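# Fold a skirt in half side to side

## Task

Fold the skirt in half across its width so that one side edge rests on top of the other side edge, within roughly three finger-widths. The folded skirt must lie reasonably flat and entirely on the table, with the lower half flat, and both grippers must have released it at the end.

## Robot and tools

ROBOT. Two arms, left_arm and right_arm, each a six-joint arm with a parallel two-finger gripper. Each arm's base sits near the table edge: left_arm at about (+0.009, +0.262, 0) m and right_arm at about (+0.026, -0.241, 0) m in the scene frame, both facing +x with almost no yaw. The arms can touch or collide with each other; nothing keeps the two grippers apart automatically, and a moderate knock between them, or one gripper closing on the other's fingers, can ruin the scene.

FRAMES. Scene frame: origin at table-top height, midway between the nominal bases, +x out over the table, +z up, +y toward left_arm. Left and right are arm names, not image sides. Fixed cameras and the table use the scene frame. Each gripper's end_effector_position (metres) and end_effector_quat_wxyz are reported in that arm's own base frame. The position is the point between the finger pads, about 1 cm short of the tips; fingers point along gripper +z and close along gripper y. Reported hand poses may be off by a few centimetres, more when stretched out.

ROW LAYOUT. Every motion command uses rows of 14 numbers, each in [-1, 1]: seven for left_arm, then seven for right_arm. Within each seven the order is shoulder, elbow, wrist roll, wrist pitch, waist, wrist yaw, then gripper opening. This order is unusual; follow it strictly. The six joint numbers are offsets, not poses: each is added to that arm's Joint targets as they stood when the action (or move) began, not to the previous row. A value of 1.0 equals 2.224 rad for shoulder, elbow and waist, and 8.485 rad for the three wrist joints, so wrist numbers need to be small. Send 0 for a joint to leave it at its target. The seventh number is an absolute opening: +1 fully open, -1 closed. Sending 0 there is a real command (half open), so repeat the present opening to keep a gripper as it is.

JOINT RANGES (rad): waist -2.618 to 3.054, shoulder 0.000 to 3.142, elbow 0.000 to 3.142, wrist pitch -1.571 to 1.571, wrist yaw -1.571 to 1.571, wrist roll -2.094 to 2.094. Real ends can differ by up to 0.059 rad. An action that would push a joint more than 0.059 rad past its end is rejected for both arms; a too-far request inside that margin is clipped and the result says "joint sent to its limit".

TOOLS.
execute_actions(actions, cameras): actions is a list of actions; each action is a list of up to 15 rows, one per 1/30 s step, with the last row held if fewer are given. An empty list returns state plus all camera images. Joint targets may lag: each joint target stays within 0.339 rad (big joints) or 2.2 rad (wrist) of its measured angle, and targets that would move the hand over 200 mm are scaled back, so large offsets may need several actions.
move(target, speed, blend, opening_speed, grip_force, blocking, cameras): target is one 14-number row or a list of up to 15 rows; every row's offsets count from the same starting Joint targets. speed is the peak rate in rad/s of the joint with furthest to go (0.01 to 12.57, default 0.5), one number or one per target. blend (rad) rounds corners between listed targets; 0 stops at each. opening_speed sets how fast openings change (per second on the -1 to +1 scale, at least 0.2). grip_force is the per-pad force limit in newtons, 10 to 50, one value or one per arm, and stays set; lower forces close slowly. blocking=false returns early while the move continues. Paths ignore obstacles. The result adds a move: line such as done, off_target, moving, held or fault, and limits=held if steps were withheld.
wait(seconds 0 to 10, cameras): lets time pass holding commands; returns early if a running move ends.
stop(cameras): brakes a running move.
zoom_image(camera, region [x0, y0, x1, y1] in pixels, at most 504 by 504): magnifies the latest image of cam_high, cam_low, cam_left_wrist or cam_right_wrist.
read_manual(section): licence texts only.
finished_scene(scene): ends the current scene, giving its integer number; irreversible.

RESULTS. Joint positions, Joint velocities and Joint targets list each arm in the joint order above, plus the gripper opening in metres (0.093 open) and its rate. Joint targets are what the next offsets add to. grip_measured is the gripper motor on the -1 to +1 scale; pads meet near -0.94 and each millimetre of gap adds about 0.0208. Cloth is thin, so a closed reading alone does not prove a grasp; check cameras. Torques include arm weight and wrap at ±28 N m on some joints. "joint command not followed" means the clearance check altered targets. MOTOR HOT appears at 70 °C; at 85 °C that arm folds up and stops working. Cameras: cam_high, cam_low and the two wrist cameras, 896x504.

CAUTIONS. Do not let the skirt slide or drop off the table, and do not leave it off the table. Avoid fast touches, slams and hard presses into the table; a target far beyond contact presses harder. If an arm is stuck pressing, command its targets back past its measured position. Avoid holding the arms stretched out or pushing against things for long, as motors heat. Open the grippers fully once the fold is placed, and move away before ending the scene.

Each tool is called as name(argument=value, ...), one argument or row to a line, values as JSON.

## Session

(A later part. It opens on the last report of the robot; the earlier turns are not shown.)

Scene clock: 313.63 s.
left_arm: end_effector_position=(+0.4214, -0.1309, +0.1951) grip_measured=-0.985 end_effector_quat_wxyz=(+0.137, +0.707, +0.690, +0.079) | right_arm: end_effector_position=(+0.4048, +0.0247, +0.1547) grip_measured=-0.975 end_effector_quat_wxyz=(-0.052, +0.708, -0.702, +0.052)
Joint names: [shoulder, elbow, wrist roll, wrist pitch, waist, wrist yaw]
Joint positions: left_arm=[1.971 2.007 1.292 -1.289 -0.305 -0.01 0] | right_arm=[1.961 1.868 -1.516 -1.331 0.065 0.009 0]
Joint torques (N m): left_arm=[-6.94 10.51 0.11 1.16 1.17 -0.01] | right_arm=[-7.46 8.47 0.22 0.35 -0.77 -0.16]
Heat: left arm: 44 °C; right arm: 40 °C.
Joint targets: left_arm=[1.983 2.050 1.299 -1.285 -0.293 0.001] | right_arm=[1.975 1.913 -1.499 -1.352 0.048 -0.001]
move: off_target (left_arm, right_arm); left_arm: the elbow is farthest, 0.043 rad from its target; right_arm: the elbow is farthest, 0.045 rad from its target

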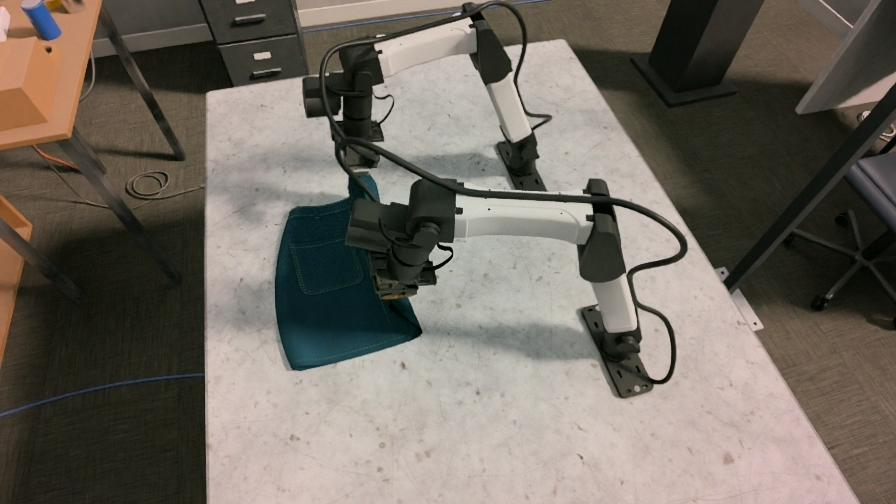

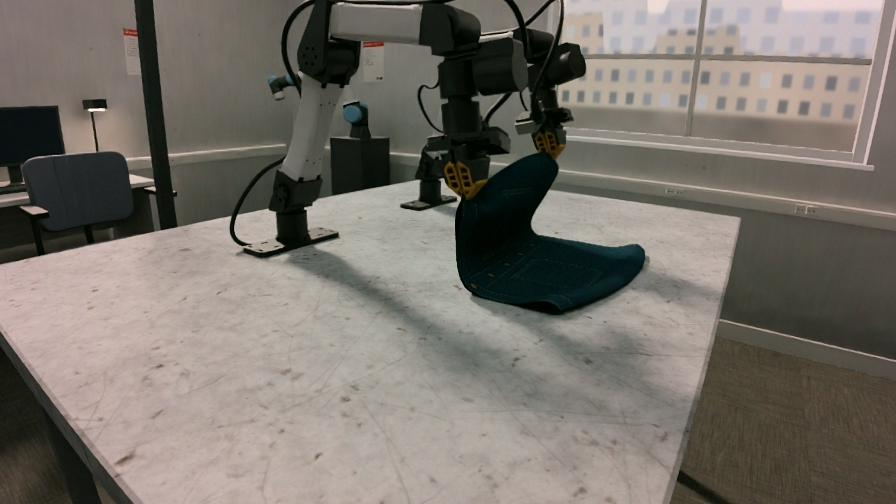

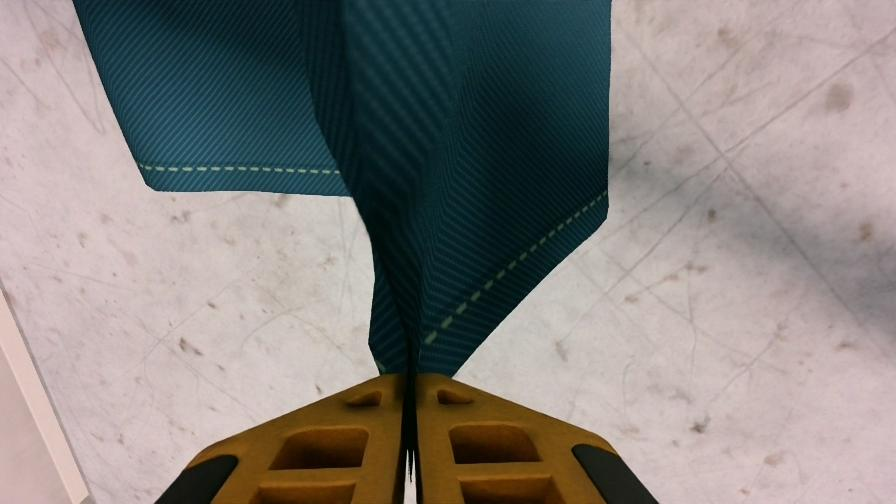

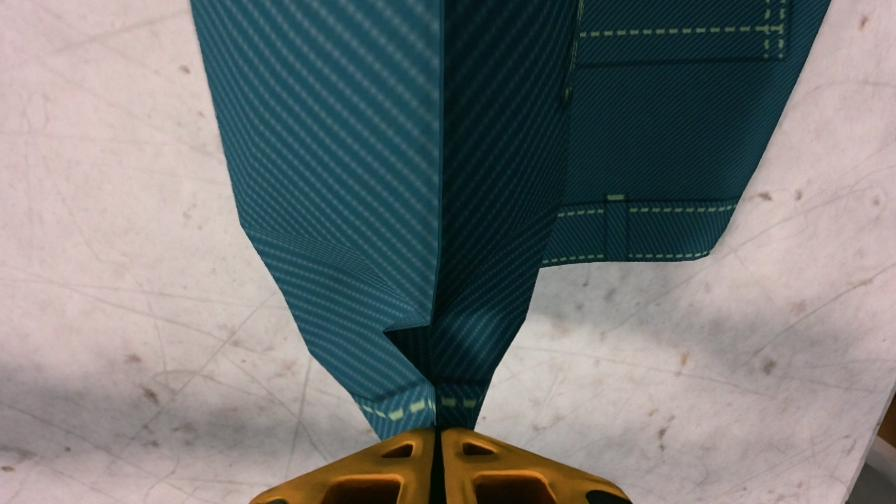

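move(
  target=[
    [0.1506, 0.1183, 0.0041, 0.0369, 0.0297, 0, -1.0, 0.1484, 0.1560, 0.0226, 0.0197, -0.0054, 0, -1.0],
    [0.2262, 0.0715, 0.0033, 0.0709, 0.0382, 0, -1.0, 0.2320, 0.1862, 0.0372, 0.0423, -0.0072, 0, -1.0],
  ],
  speed=0.25,
  blend=[0.06, 0.0],
  cameras=["all"],
)

Scene clock: 353.57 s.
left_arm: end_effector_position=(+0.5978, -0.1334, +0.0719) grip_measured=-0.985 end_effector_quat_wxyz=(+0.242, +0.668, +0.687, +0.154) | right_arm: end_effector_position=(+0.5589, +0.0252, +0.0598) grip_measured=-0.975 end_effector_quat_wxyz=(+0.138, -0.575, +0.800, -0.095)
Joint names: [shoulder, elbow, wrist roll, wrist pitch, waist, wrist yaw]
Joint positions: left_arm=[2.473 2.222 1.324 -0.739 -0.222 -0.01 0] | right_arm=[2.474 2.279 -1.2 -1.039 0.048 0.009 0]
Joint torques (N m): left_arm=[-10.59 5.74 0.04 2.2 1.2 -0.01] | right_arm=[-11.02 9.24 0.25 1.37 -0.73 -0.15]
Heat: left arm: 52 °C; right arm: 45 °C.
Joint targets: left_arm=[2.486 2.209 1.327 -0.683 -0.208 0.001] | right_arm=[2.492 2.327 -1.183 -0.993 0.032 -0.001]
move: off_target (left_arm, right_arm); left_arm: the wrist pitch is farthest, 0.055 rad from its target; right_arm: the elbow is farthest, 0.048 rad from its target

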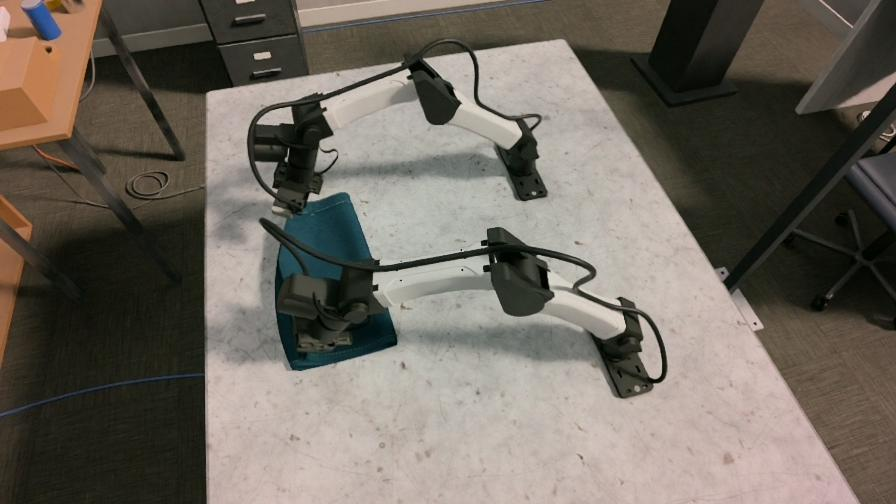

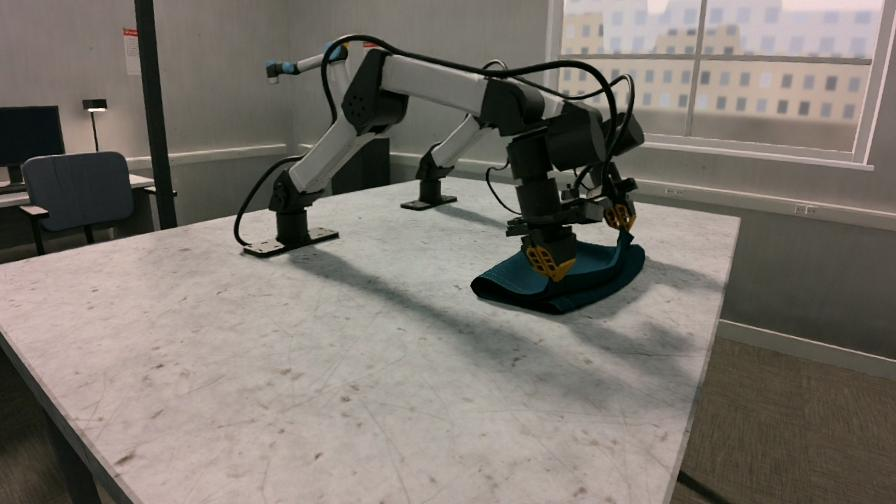

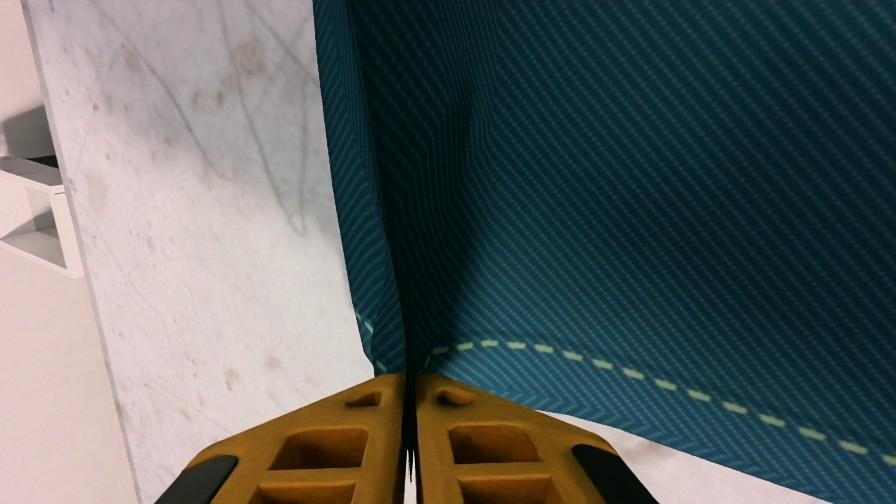

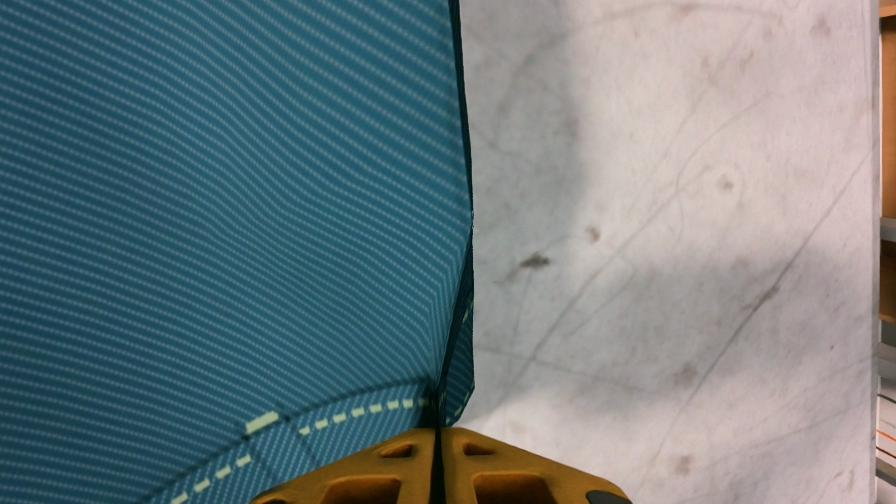

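zoom_image(
  camera="cam_high",
  region=[250, 180, 420, 390],
)

zoom_image(
  camera="cam_low",
  region=[460, 190, 680, 330],
)

Scaled by 2.400 from the camera's 896x504 image, which has a finer 1280x720 frame.

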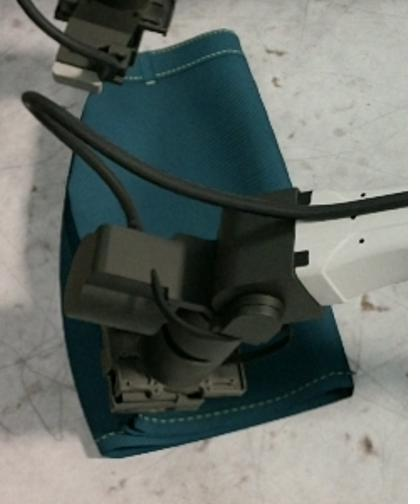

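Scaled by 2.291 from the camera's 896x504 image, which has a finer 1280x720 frame.

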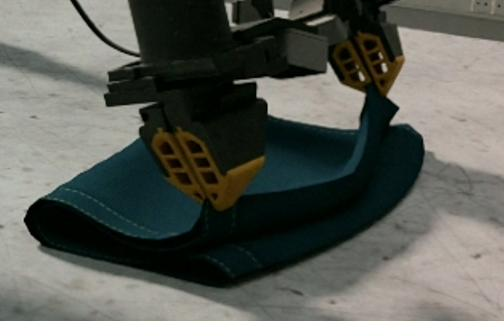

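move(
  target=[0.0112, -0.0571, -0.0020, 0.0235, 0.0013, 0, -1.0, 0.0148, -0.0526, 0.0094, 0.0138, -0.0009, 0, -1.0],
  speed=0.15,
  cameras=["all"],
)

zoom_image(
  camera="cam_high",
  region=[250, 180, 420, 390],
)

zoom_image(
  camera="cam_low",
  region=[460, 190, 680, 330],
)

Scene clock: 374.93 s.
left_arm: end_effector_position=(+0.6122, -0.1317, +0.0443) grip_measured=-0.985 end_effector_quat_wxyz=(+0.270, +0.658, +0.682, +0.173) | right_arm: end_effector_position=(+0.5721, +0.0240, +0.0366) grip_measured=-0.975 end_effector_quat_wxyz=(+0.157, -0.540, +0.821, -0.099)
Joint names: [shoulder, elbow, wrist roll, wrist pitch, waist, wrist yaw]
Joint positions: left_arm=[2.488 2.101 1.324 -0.531 -0.215 -0.01 0] | right_arm=[2.503 2.229 -1.121 -0.923 0.045 0.009 0]
Joint torques (N m): left_arm=[-9.91 5.3 -0.14 2.24 1.17 -0.01] | right_arm=[-10.86 4.21 0.23 1.44 -0.69 -0.16]
Heat: left arm: 56 °C; right arm: 49 °C.
Joint targets: left_arm=[2.511 2.082 1.310 -0.484 -0.205 0.001] | right_arm=[2.524 2.210 -1.104 -0.876 0.030 -0.001]
move: off_target (left_arm, right_arm); left_arm: the wrist pitch is farthest, 0.048 rad from its target; right_arm: the wrist pitch is farthest, 0.047 rad from its target

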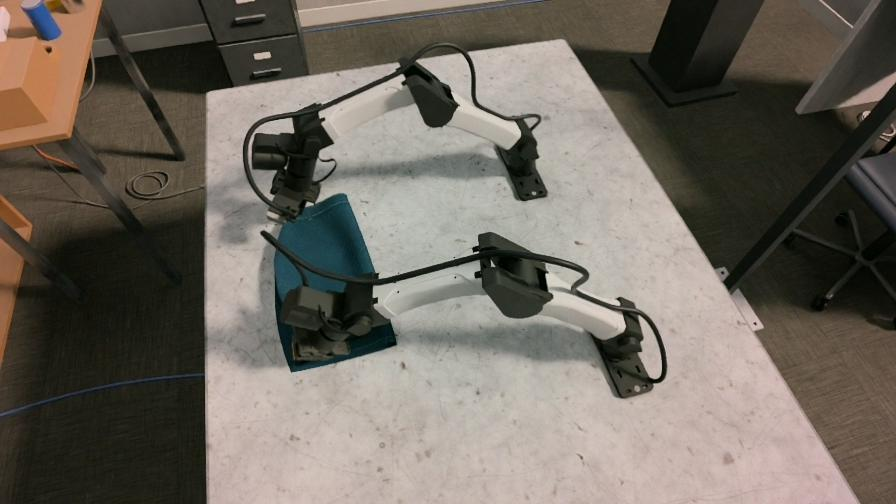

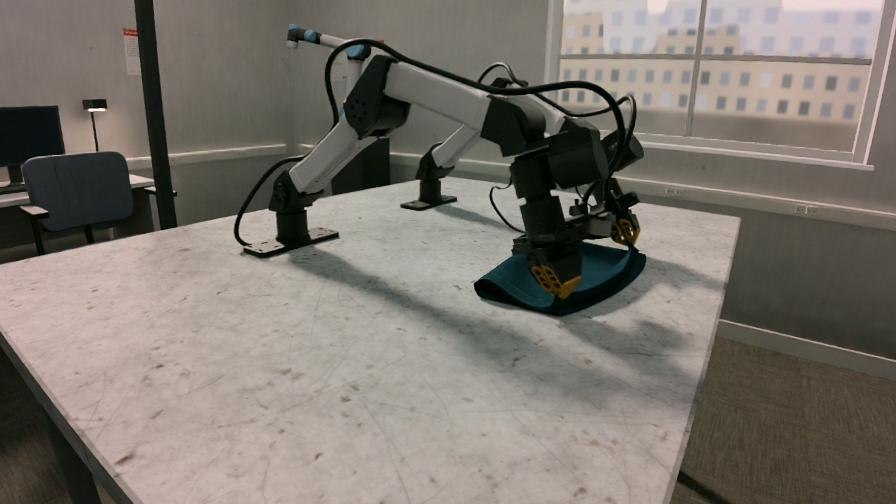

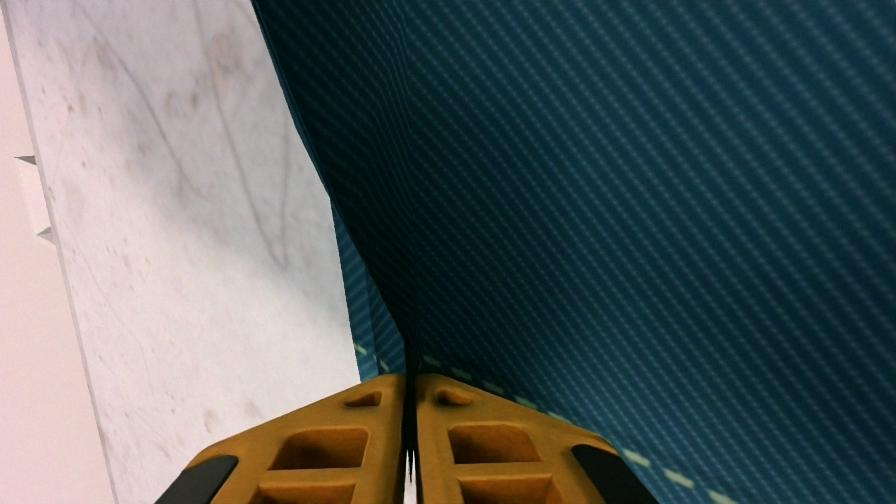

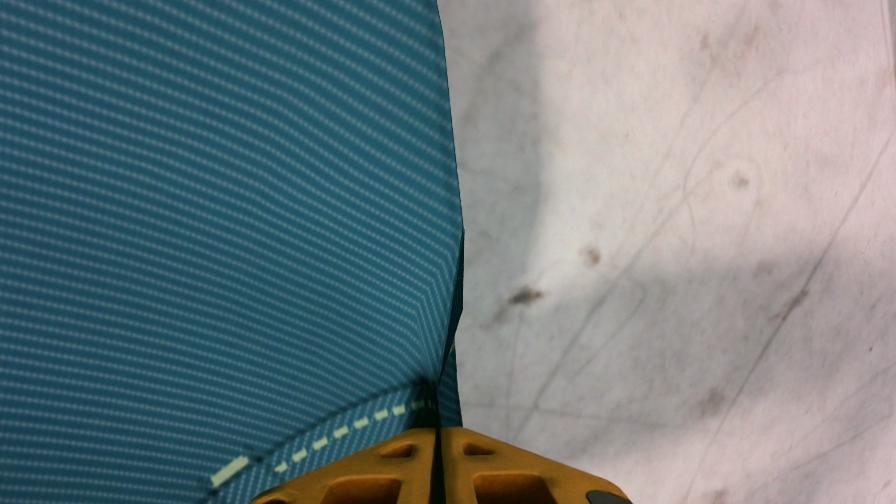

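Scaled by 2.400 from the camera's 896x504 image, which has a finer 1280x720 frame.

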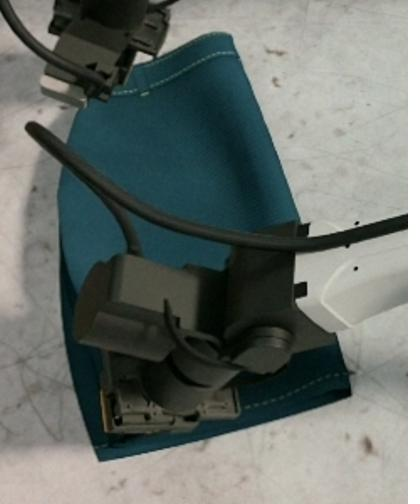

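Scaled by 2.291 from the camera's 896x504 image, which has a finer 1280x720 frame.

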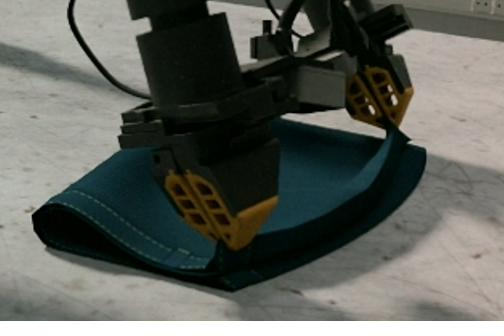

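move(
  target=[
    [0.0180, 0.0373, 0, 0.0022, 0, 0, -1.0, 0.0070, 0, 0, 0, 0, 0, -1.0],
    [0.0180, 0.0373, 0, 0.0022, 0, 0, -0.66, 0.0070, 0, 0, 0, 0, 0, -0.66],
  ],
  speed=0.12,
  opening_speed=0.4,
  cameras=["cam_left_wrist", "cam_right_wrist", "cam_low"],
)

Scene clock: 391.53 s.
left_arm: end_effector_position=(+0.6198, -0.1324, +0.0349) grip_measured=-0.663 end_effector_quat_wxyz=(+0.274, +0.656, +0.681, +0.176) | right_arm: end_effector_position=(+0.5733, +0.0214, +0.0307) grip_measured=-0.661 end_effector_quat_wxyz=(+0.156, -0.538, +0.822, -0.099)
Joint names: [shoulder, elbow, wrist roll, wrist pitch, waist, wrist yaw]
Joint positions: left_arm=[2.525 2.124 1.324 -0.505 -0.213 -0.01 0.013] | right_arm=[2.515 2.229 -1.121 -0.913 0.04 0.009 0.013]
Joint torques (N m): left_arm=[-9.83 11.04 -0.14 2.19 1.2 -0.01] | right_arm=[-10.67 4.27 0.24 1.36 -0.68 -0.17]
Heat: left arm: 61 °C; right arm: 46 °C.
Joint targets: left_arm=[2.551 2.165 1.310 -0.465 -0.205 0.001] | right_arm=[2.540 2.210 -1.104 -0.876 0.030 -0.001]
move: off_target (left_arm, right_arm); target 2's new numbers were sent with left_arm's wrist pitch 0.046 rad from that target; left_arm: the elbow is farthest, 0.041 rad from its target; right_arm: the wrist pitch is farthest, 0.037 rad from its target
Images, in order (width x height): cam_low 896x504, cam_left_wrist 896x504, cam_right_wrist 896x504.

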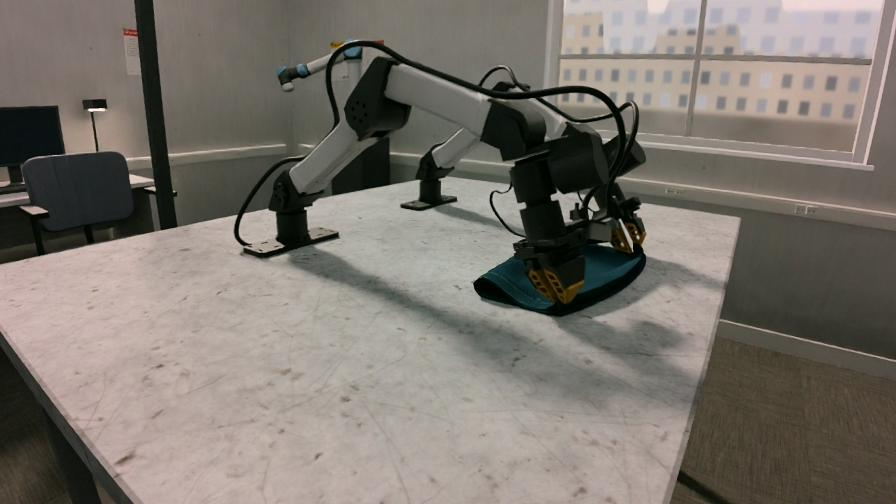

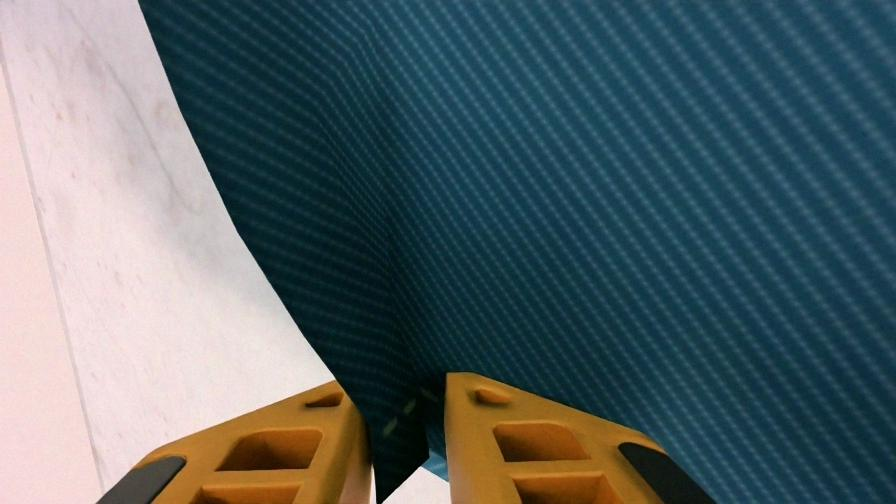

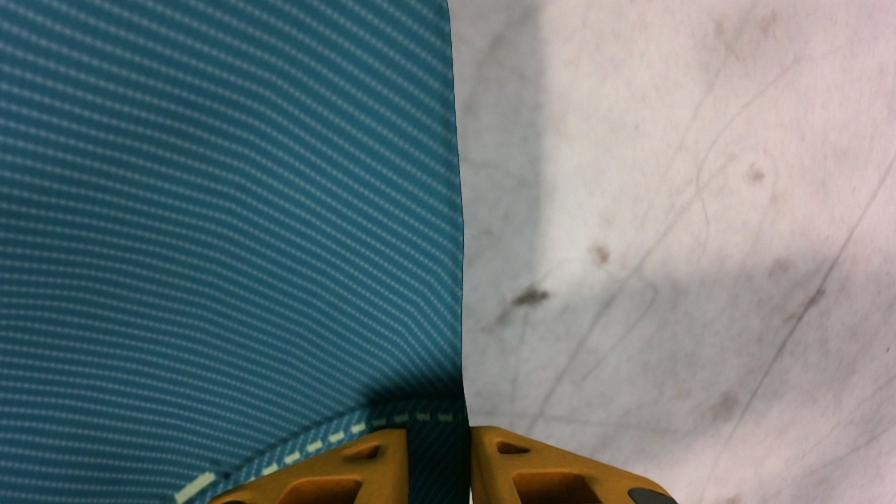

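move(
  target=[-0.0342, 0.0733, 0, -0.0277, 0, 0, -0.55, 0.0013, 0.1183, 0, -0.0276, 0, 0, -0.55],
  speed=0.13,
  opening_speed=0.2,
  cameras=["cam_left_wrist", "cam_right_wrist", "cam_low"],
)

zoom_image(
  camera="cam_low",
  region=[460, 190, 680, 330],
)

Scene clock: 412.27 s.
left_arm: end_effector_position=(+0.6253, -0.1336, +0.0768) grip_measured=-0.552 end_effector_quat_wxyz=(+0.279, +0.654, +0.679, +0.179) | right_arm: end_effector_position=(+0.5790, +0.0217, +0.0821) grip_measured=-0.551 end_effector_quat_wxyz=(+0.170, -0.536, +0.820, -0.107)
Joint names: [shoulder, elbow, wrist roll, wrist pitch, waist, wrist yaw]
Joint positions: left_arm=[2.525 2.283 1.324 -0.653 -0.213 -0.01 0.019] | right_arm=[2.52 2.429 -1.121 -1.076 0.04 0.009 0.019]
Joint torques (N m): left_arm=[-16.02 11.48 -0.14 1.3 1.18 -0.01] | right_arm=[-10.78 8.92 0.24 0.7 -0.69 -0.15]
Heat: left arm: 67 °C; right arm: 45 °C.
Joint targets: left_arm=[2.475 2.328 1.310 -0.700 -0.205 0.001] | right_arm=[2.543 2.474 -1.104 -1.110 0.030 -0.001]
move: off_target (left_arm, right_arm); left_arm: the shoulder is farthest, 0.050 rad from its target; right_arm: the elbow is farthest, 0.044 rad from its target
Images, in order (width x height): cam_low 896x504, cam_left_wrist 896x504, cam_right_wrist 896x504.

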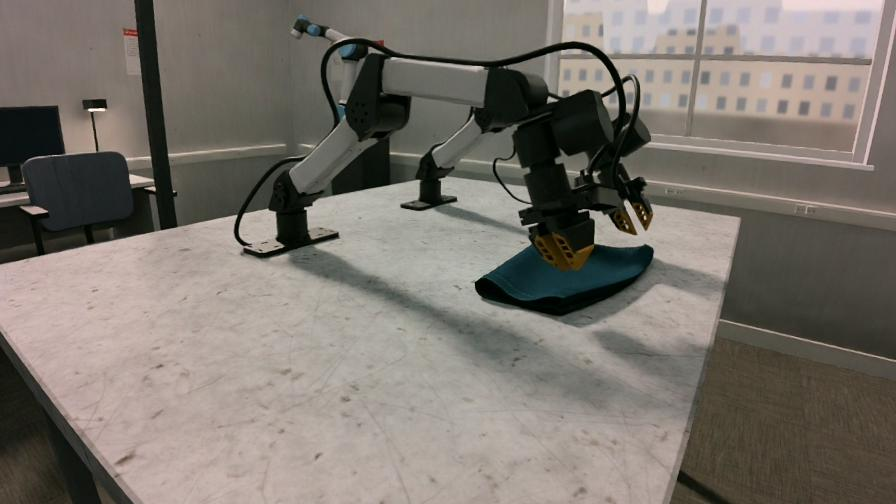

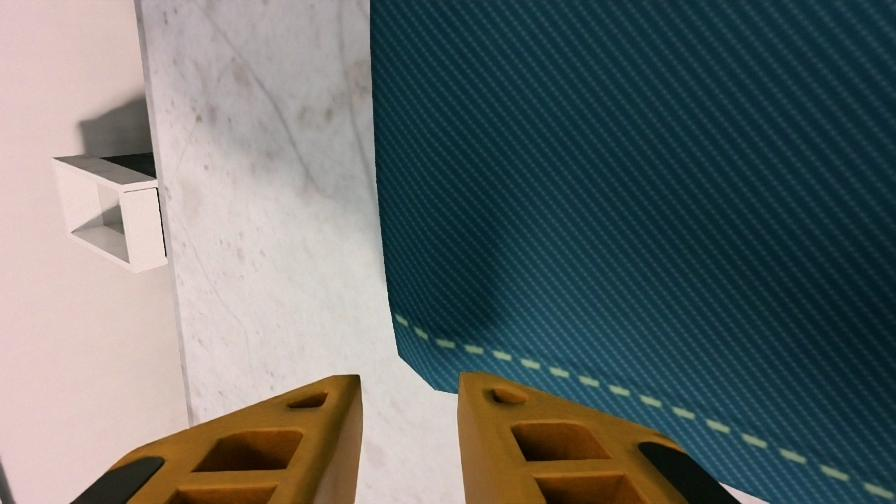

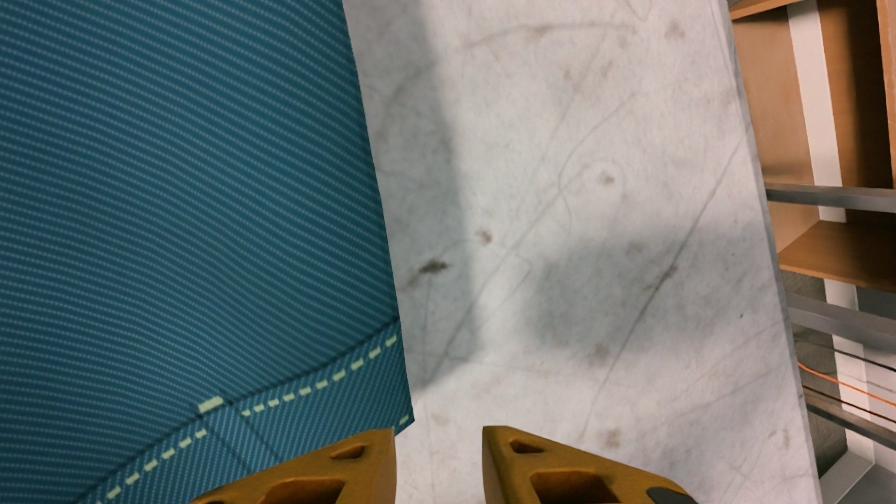

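Scaled by 2.291 from the camera's 896x504 image, which has a finer 1280x720 frame.

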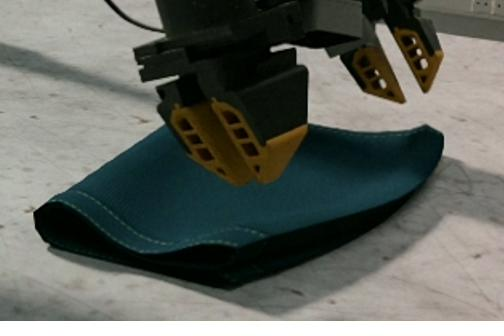

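move(
  target=[
    [-0.10, 0, 0, 0, 0, 0, -0.55, -0.10, 0, 0, 0, 0, 0, -0.55],
    [-0.5733, -0.6421, 0, -0.0672, 0, 0, -1.0, -0.6039, -0.7077, 0, -0.0189, 0, 0, -1.0],
  ],
  speed=[0.4, 1.0],
  blend=[0.1, 0.0],
  cameras=["all"],
)

zoom_image(
  camera="cam_low",
  region=[460, 190, 680, 330],
)

zoom_image(
  camera="cam_high",
  region=[250, 170, 430, 390],
)

Scene clock: 429.73 s.
left_arm: end_effector_position=(+0.1800, -0.0372, +0.1021) grip_measured=-0.987 end_effector_quat_wxyz=(+0.002, +0.693, +0.720, +0.007) | right_arm: end_effector_position=(+0.1816, +0.0058, +0.1021) grip_measured=-0.976 end_effector_quat_wxyz=(-0.002, -0.548, +0.837, -0.004)
Joint names: [shoulder, elbow, wrist roll, wrist pitch, waist, wrist yaw]
Joint positions: left_arm=[1.221 0.913 1.319 -1.252 -0.213 -0.01 0] | right_arm=[1.222 0.914 -1.119 -1.262 0.04 0.009 0]
Joint torques (N m): left_arm=[-3.45 4.7 -0.11 0.25 1.18 0] | right_arm=[-4.18 3.81 0.2 0.17 -0.69 -0.15]
Heat: left arm: 81 °C; right arm: 46 °C. Fold the left arm in close to its base, or ease its load, before you think long.
Joint targets: left_arm=[1.200 0.900 1.310 -1.270 -0.205 0.001] | right_arm=[1.200 0.899 -1.104 -1.271 0.030 -0.001]
MOTOR HOT: the shoulder of the left arm reports 81 °C; the controller's stop level is 85 °C. To cool a motor, set the load down, stop pushing, or move to a pose that needs little force.
move: done

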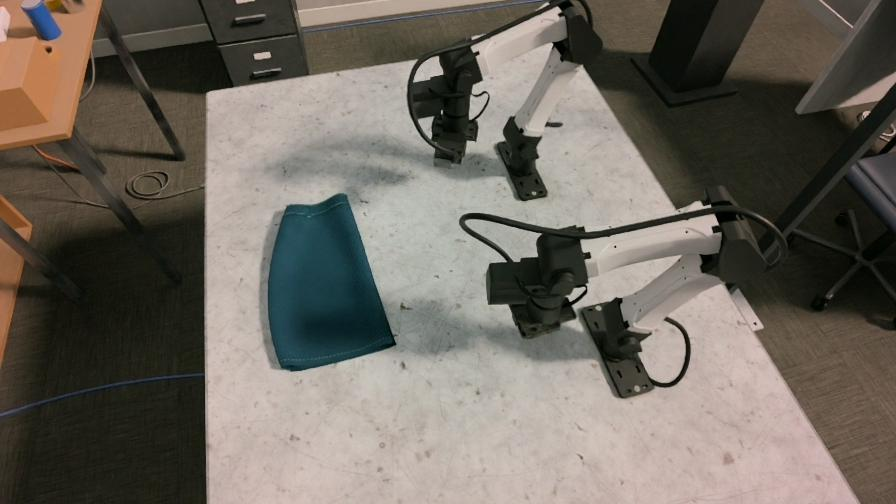

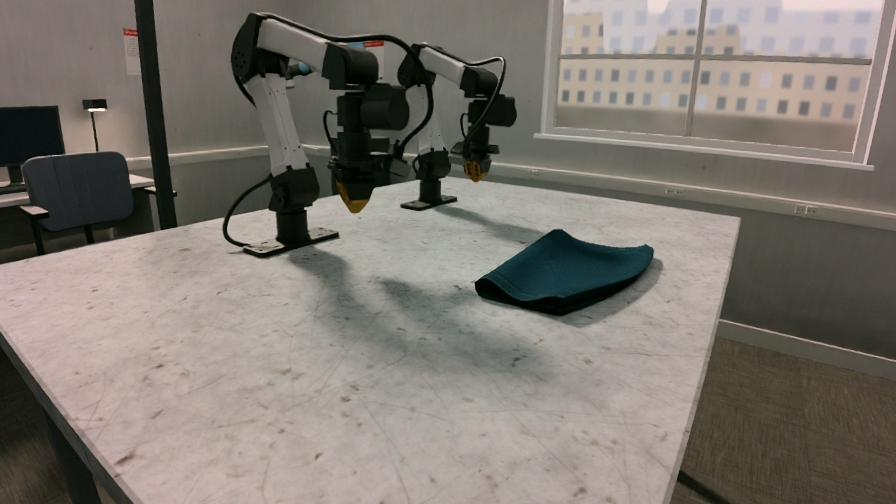

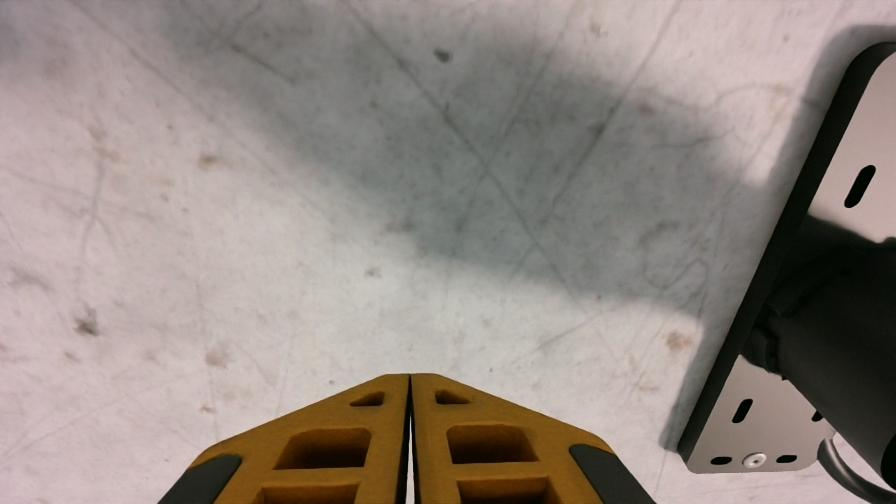

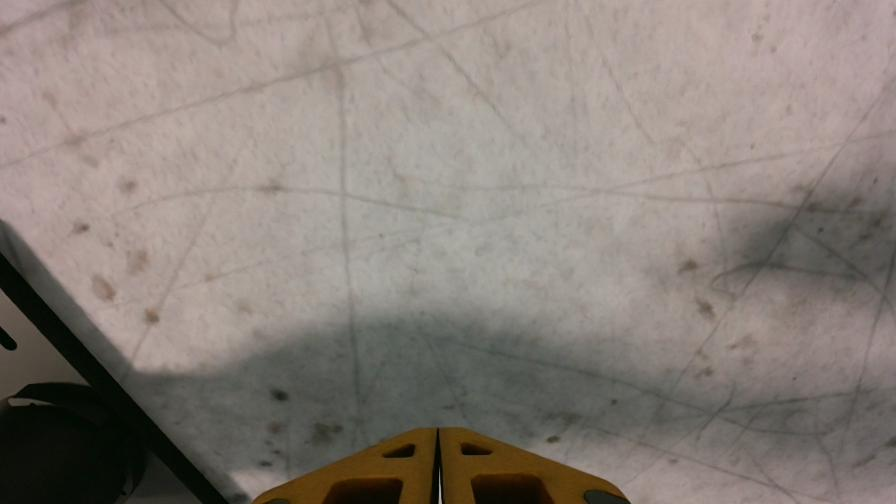

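Scaled by 2.291 from the camera's 896x504 image, which has a finer 1280x720 frame.

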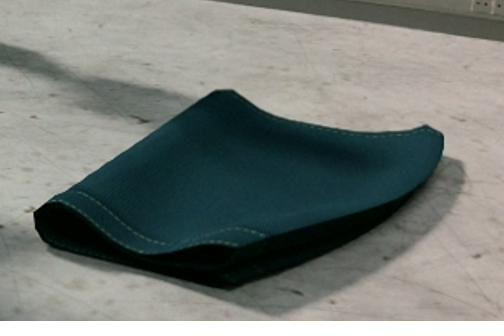

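Scaled by 2.291 from the camera's 896x504 image, which has a finer 1280x720 frame.

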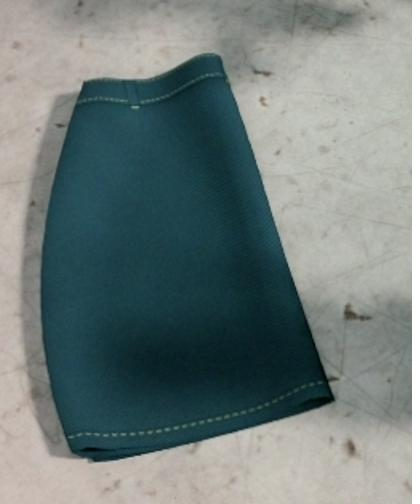

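finished_scene(
  scene=2,
)

The scene is finished: the task was done.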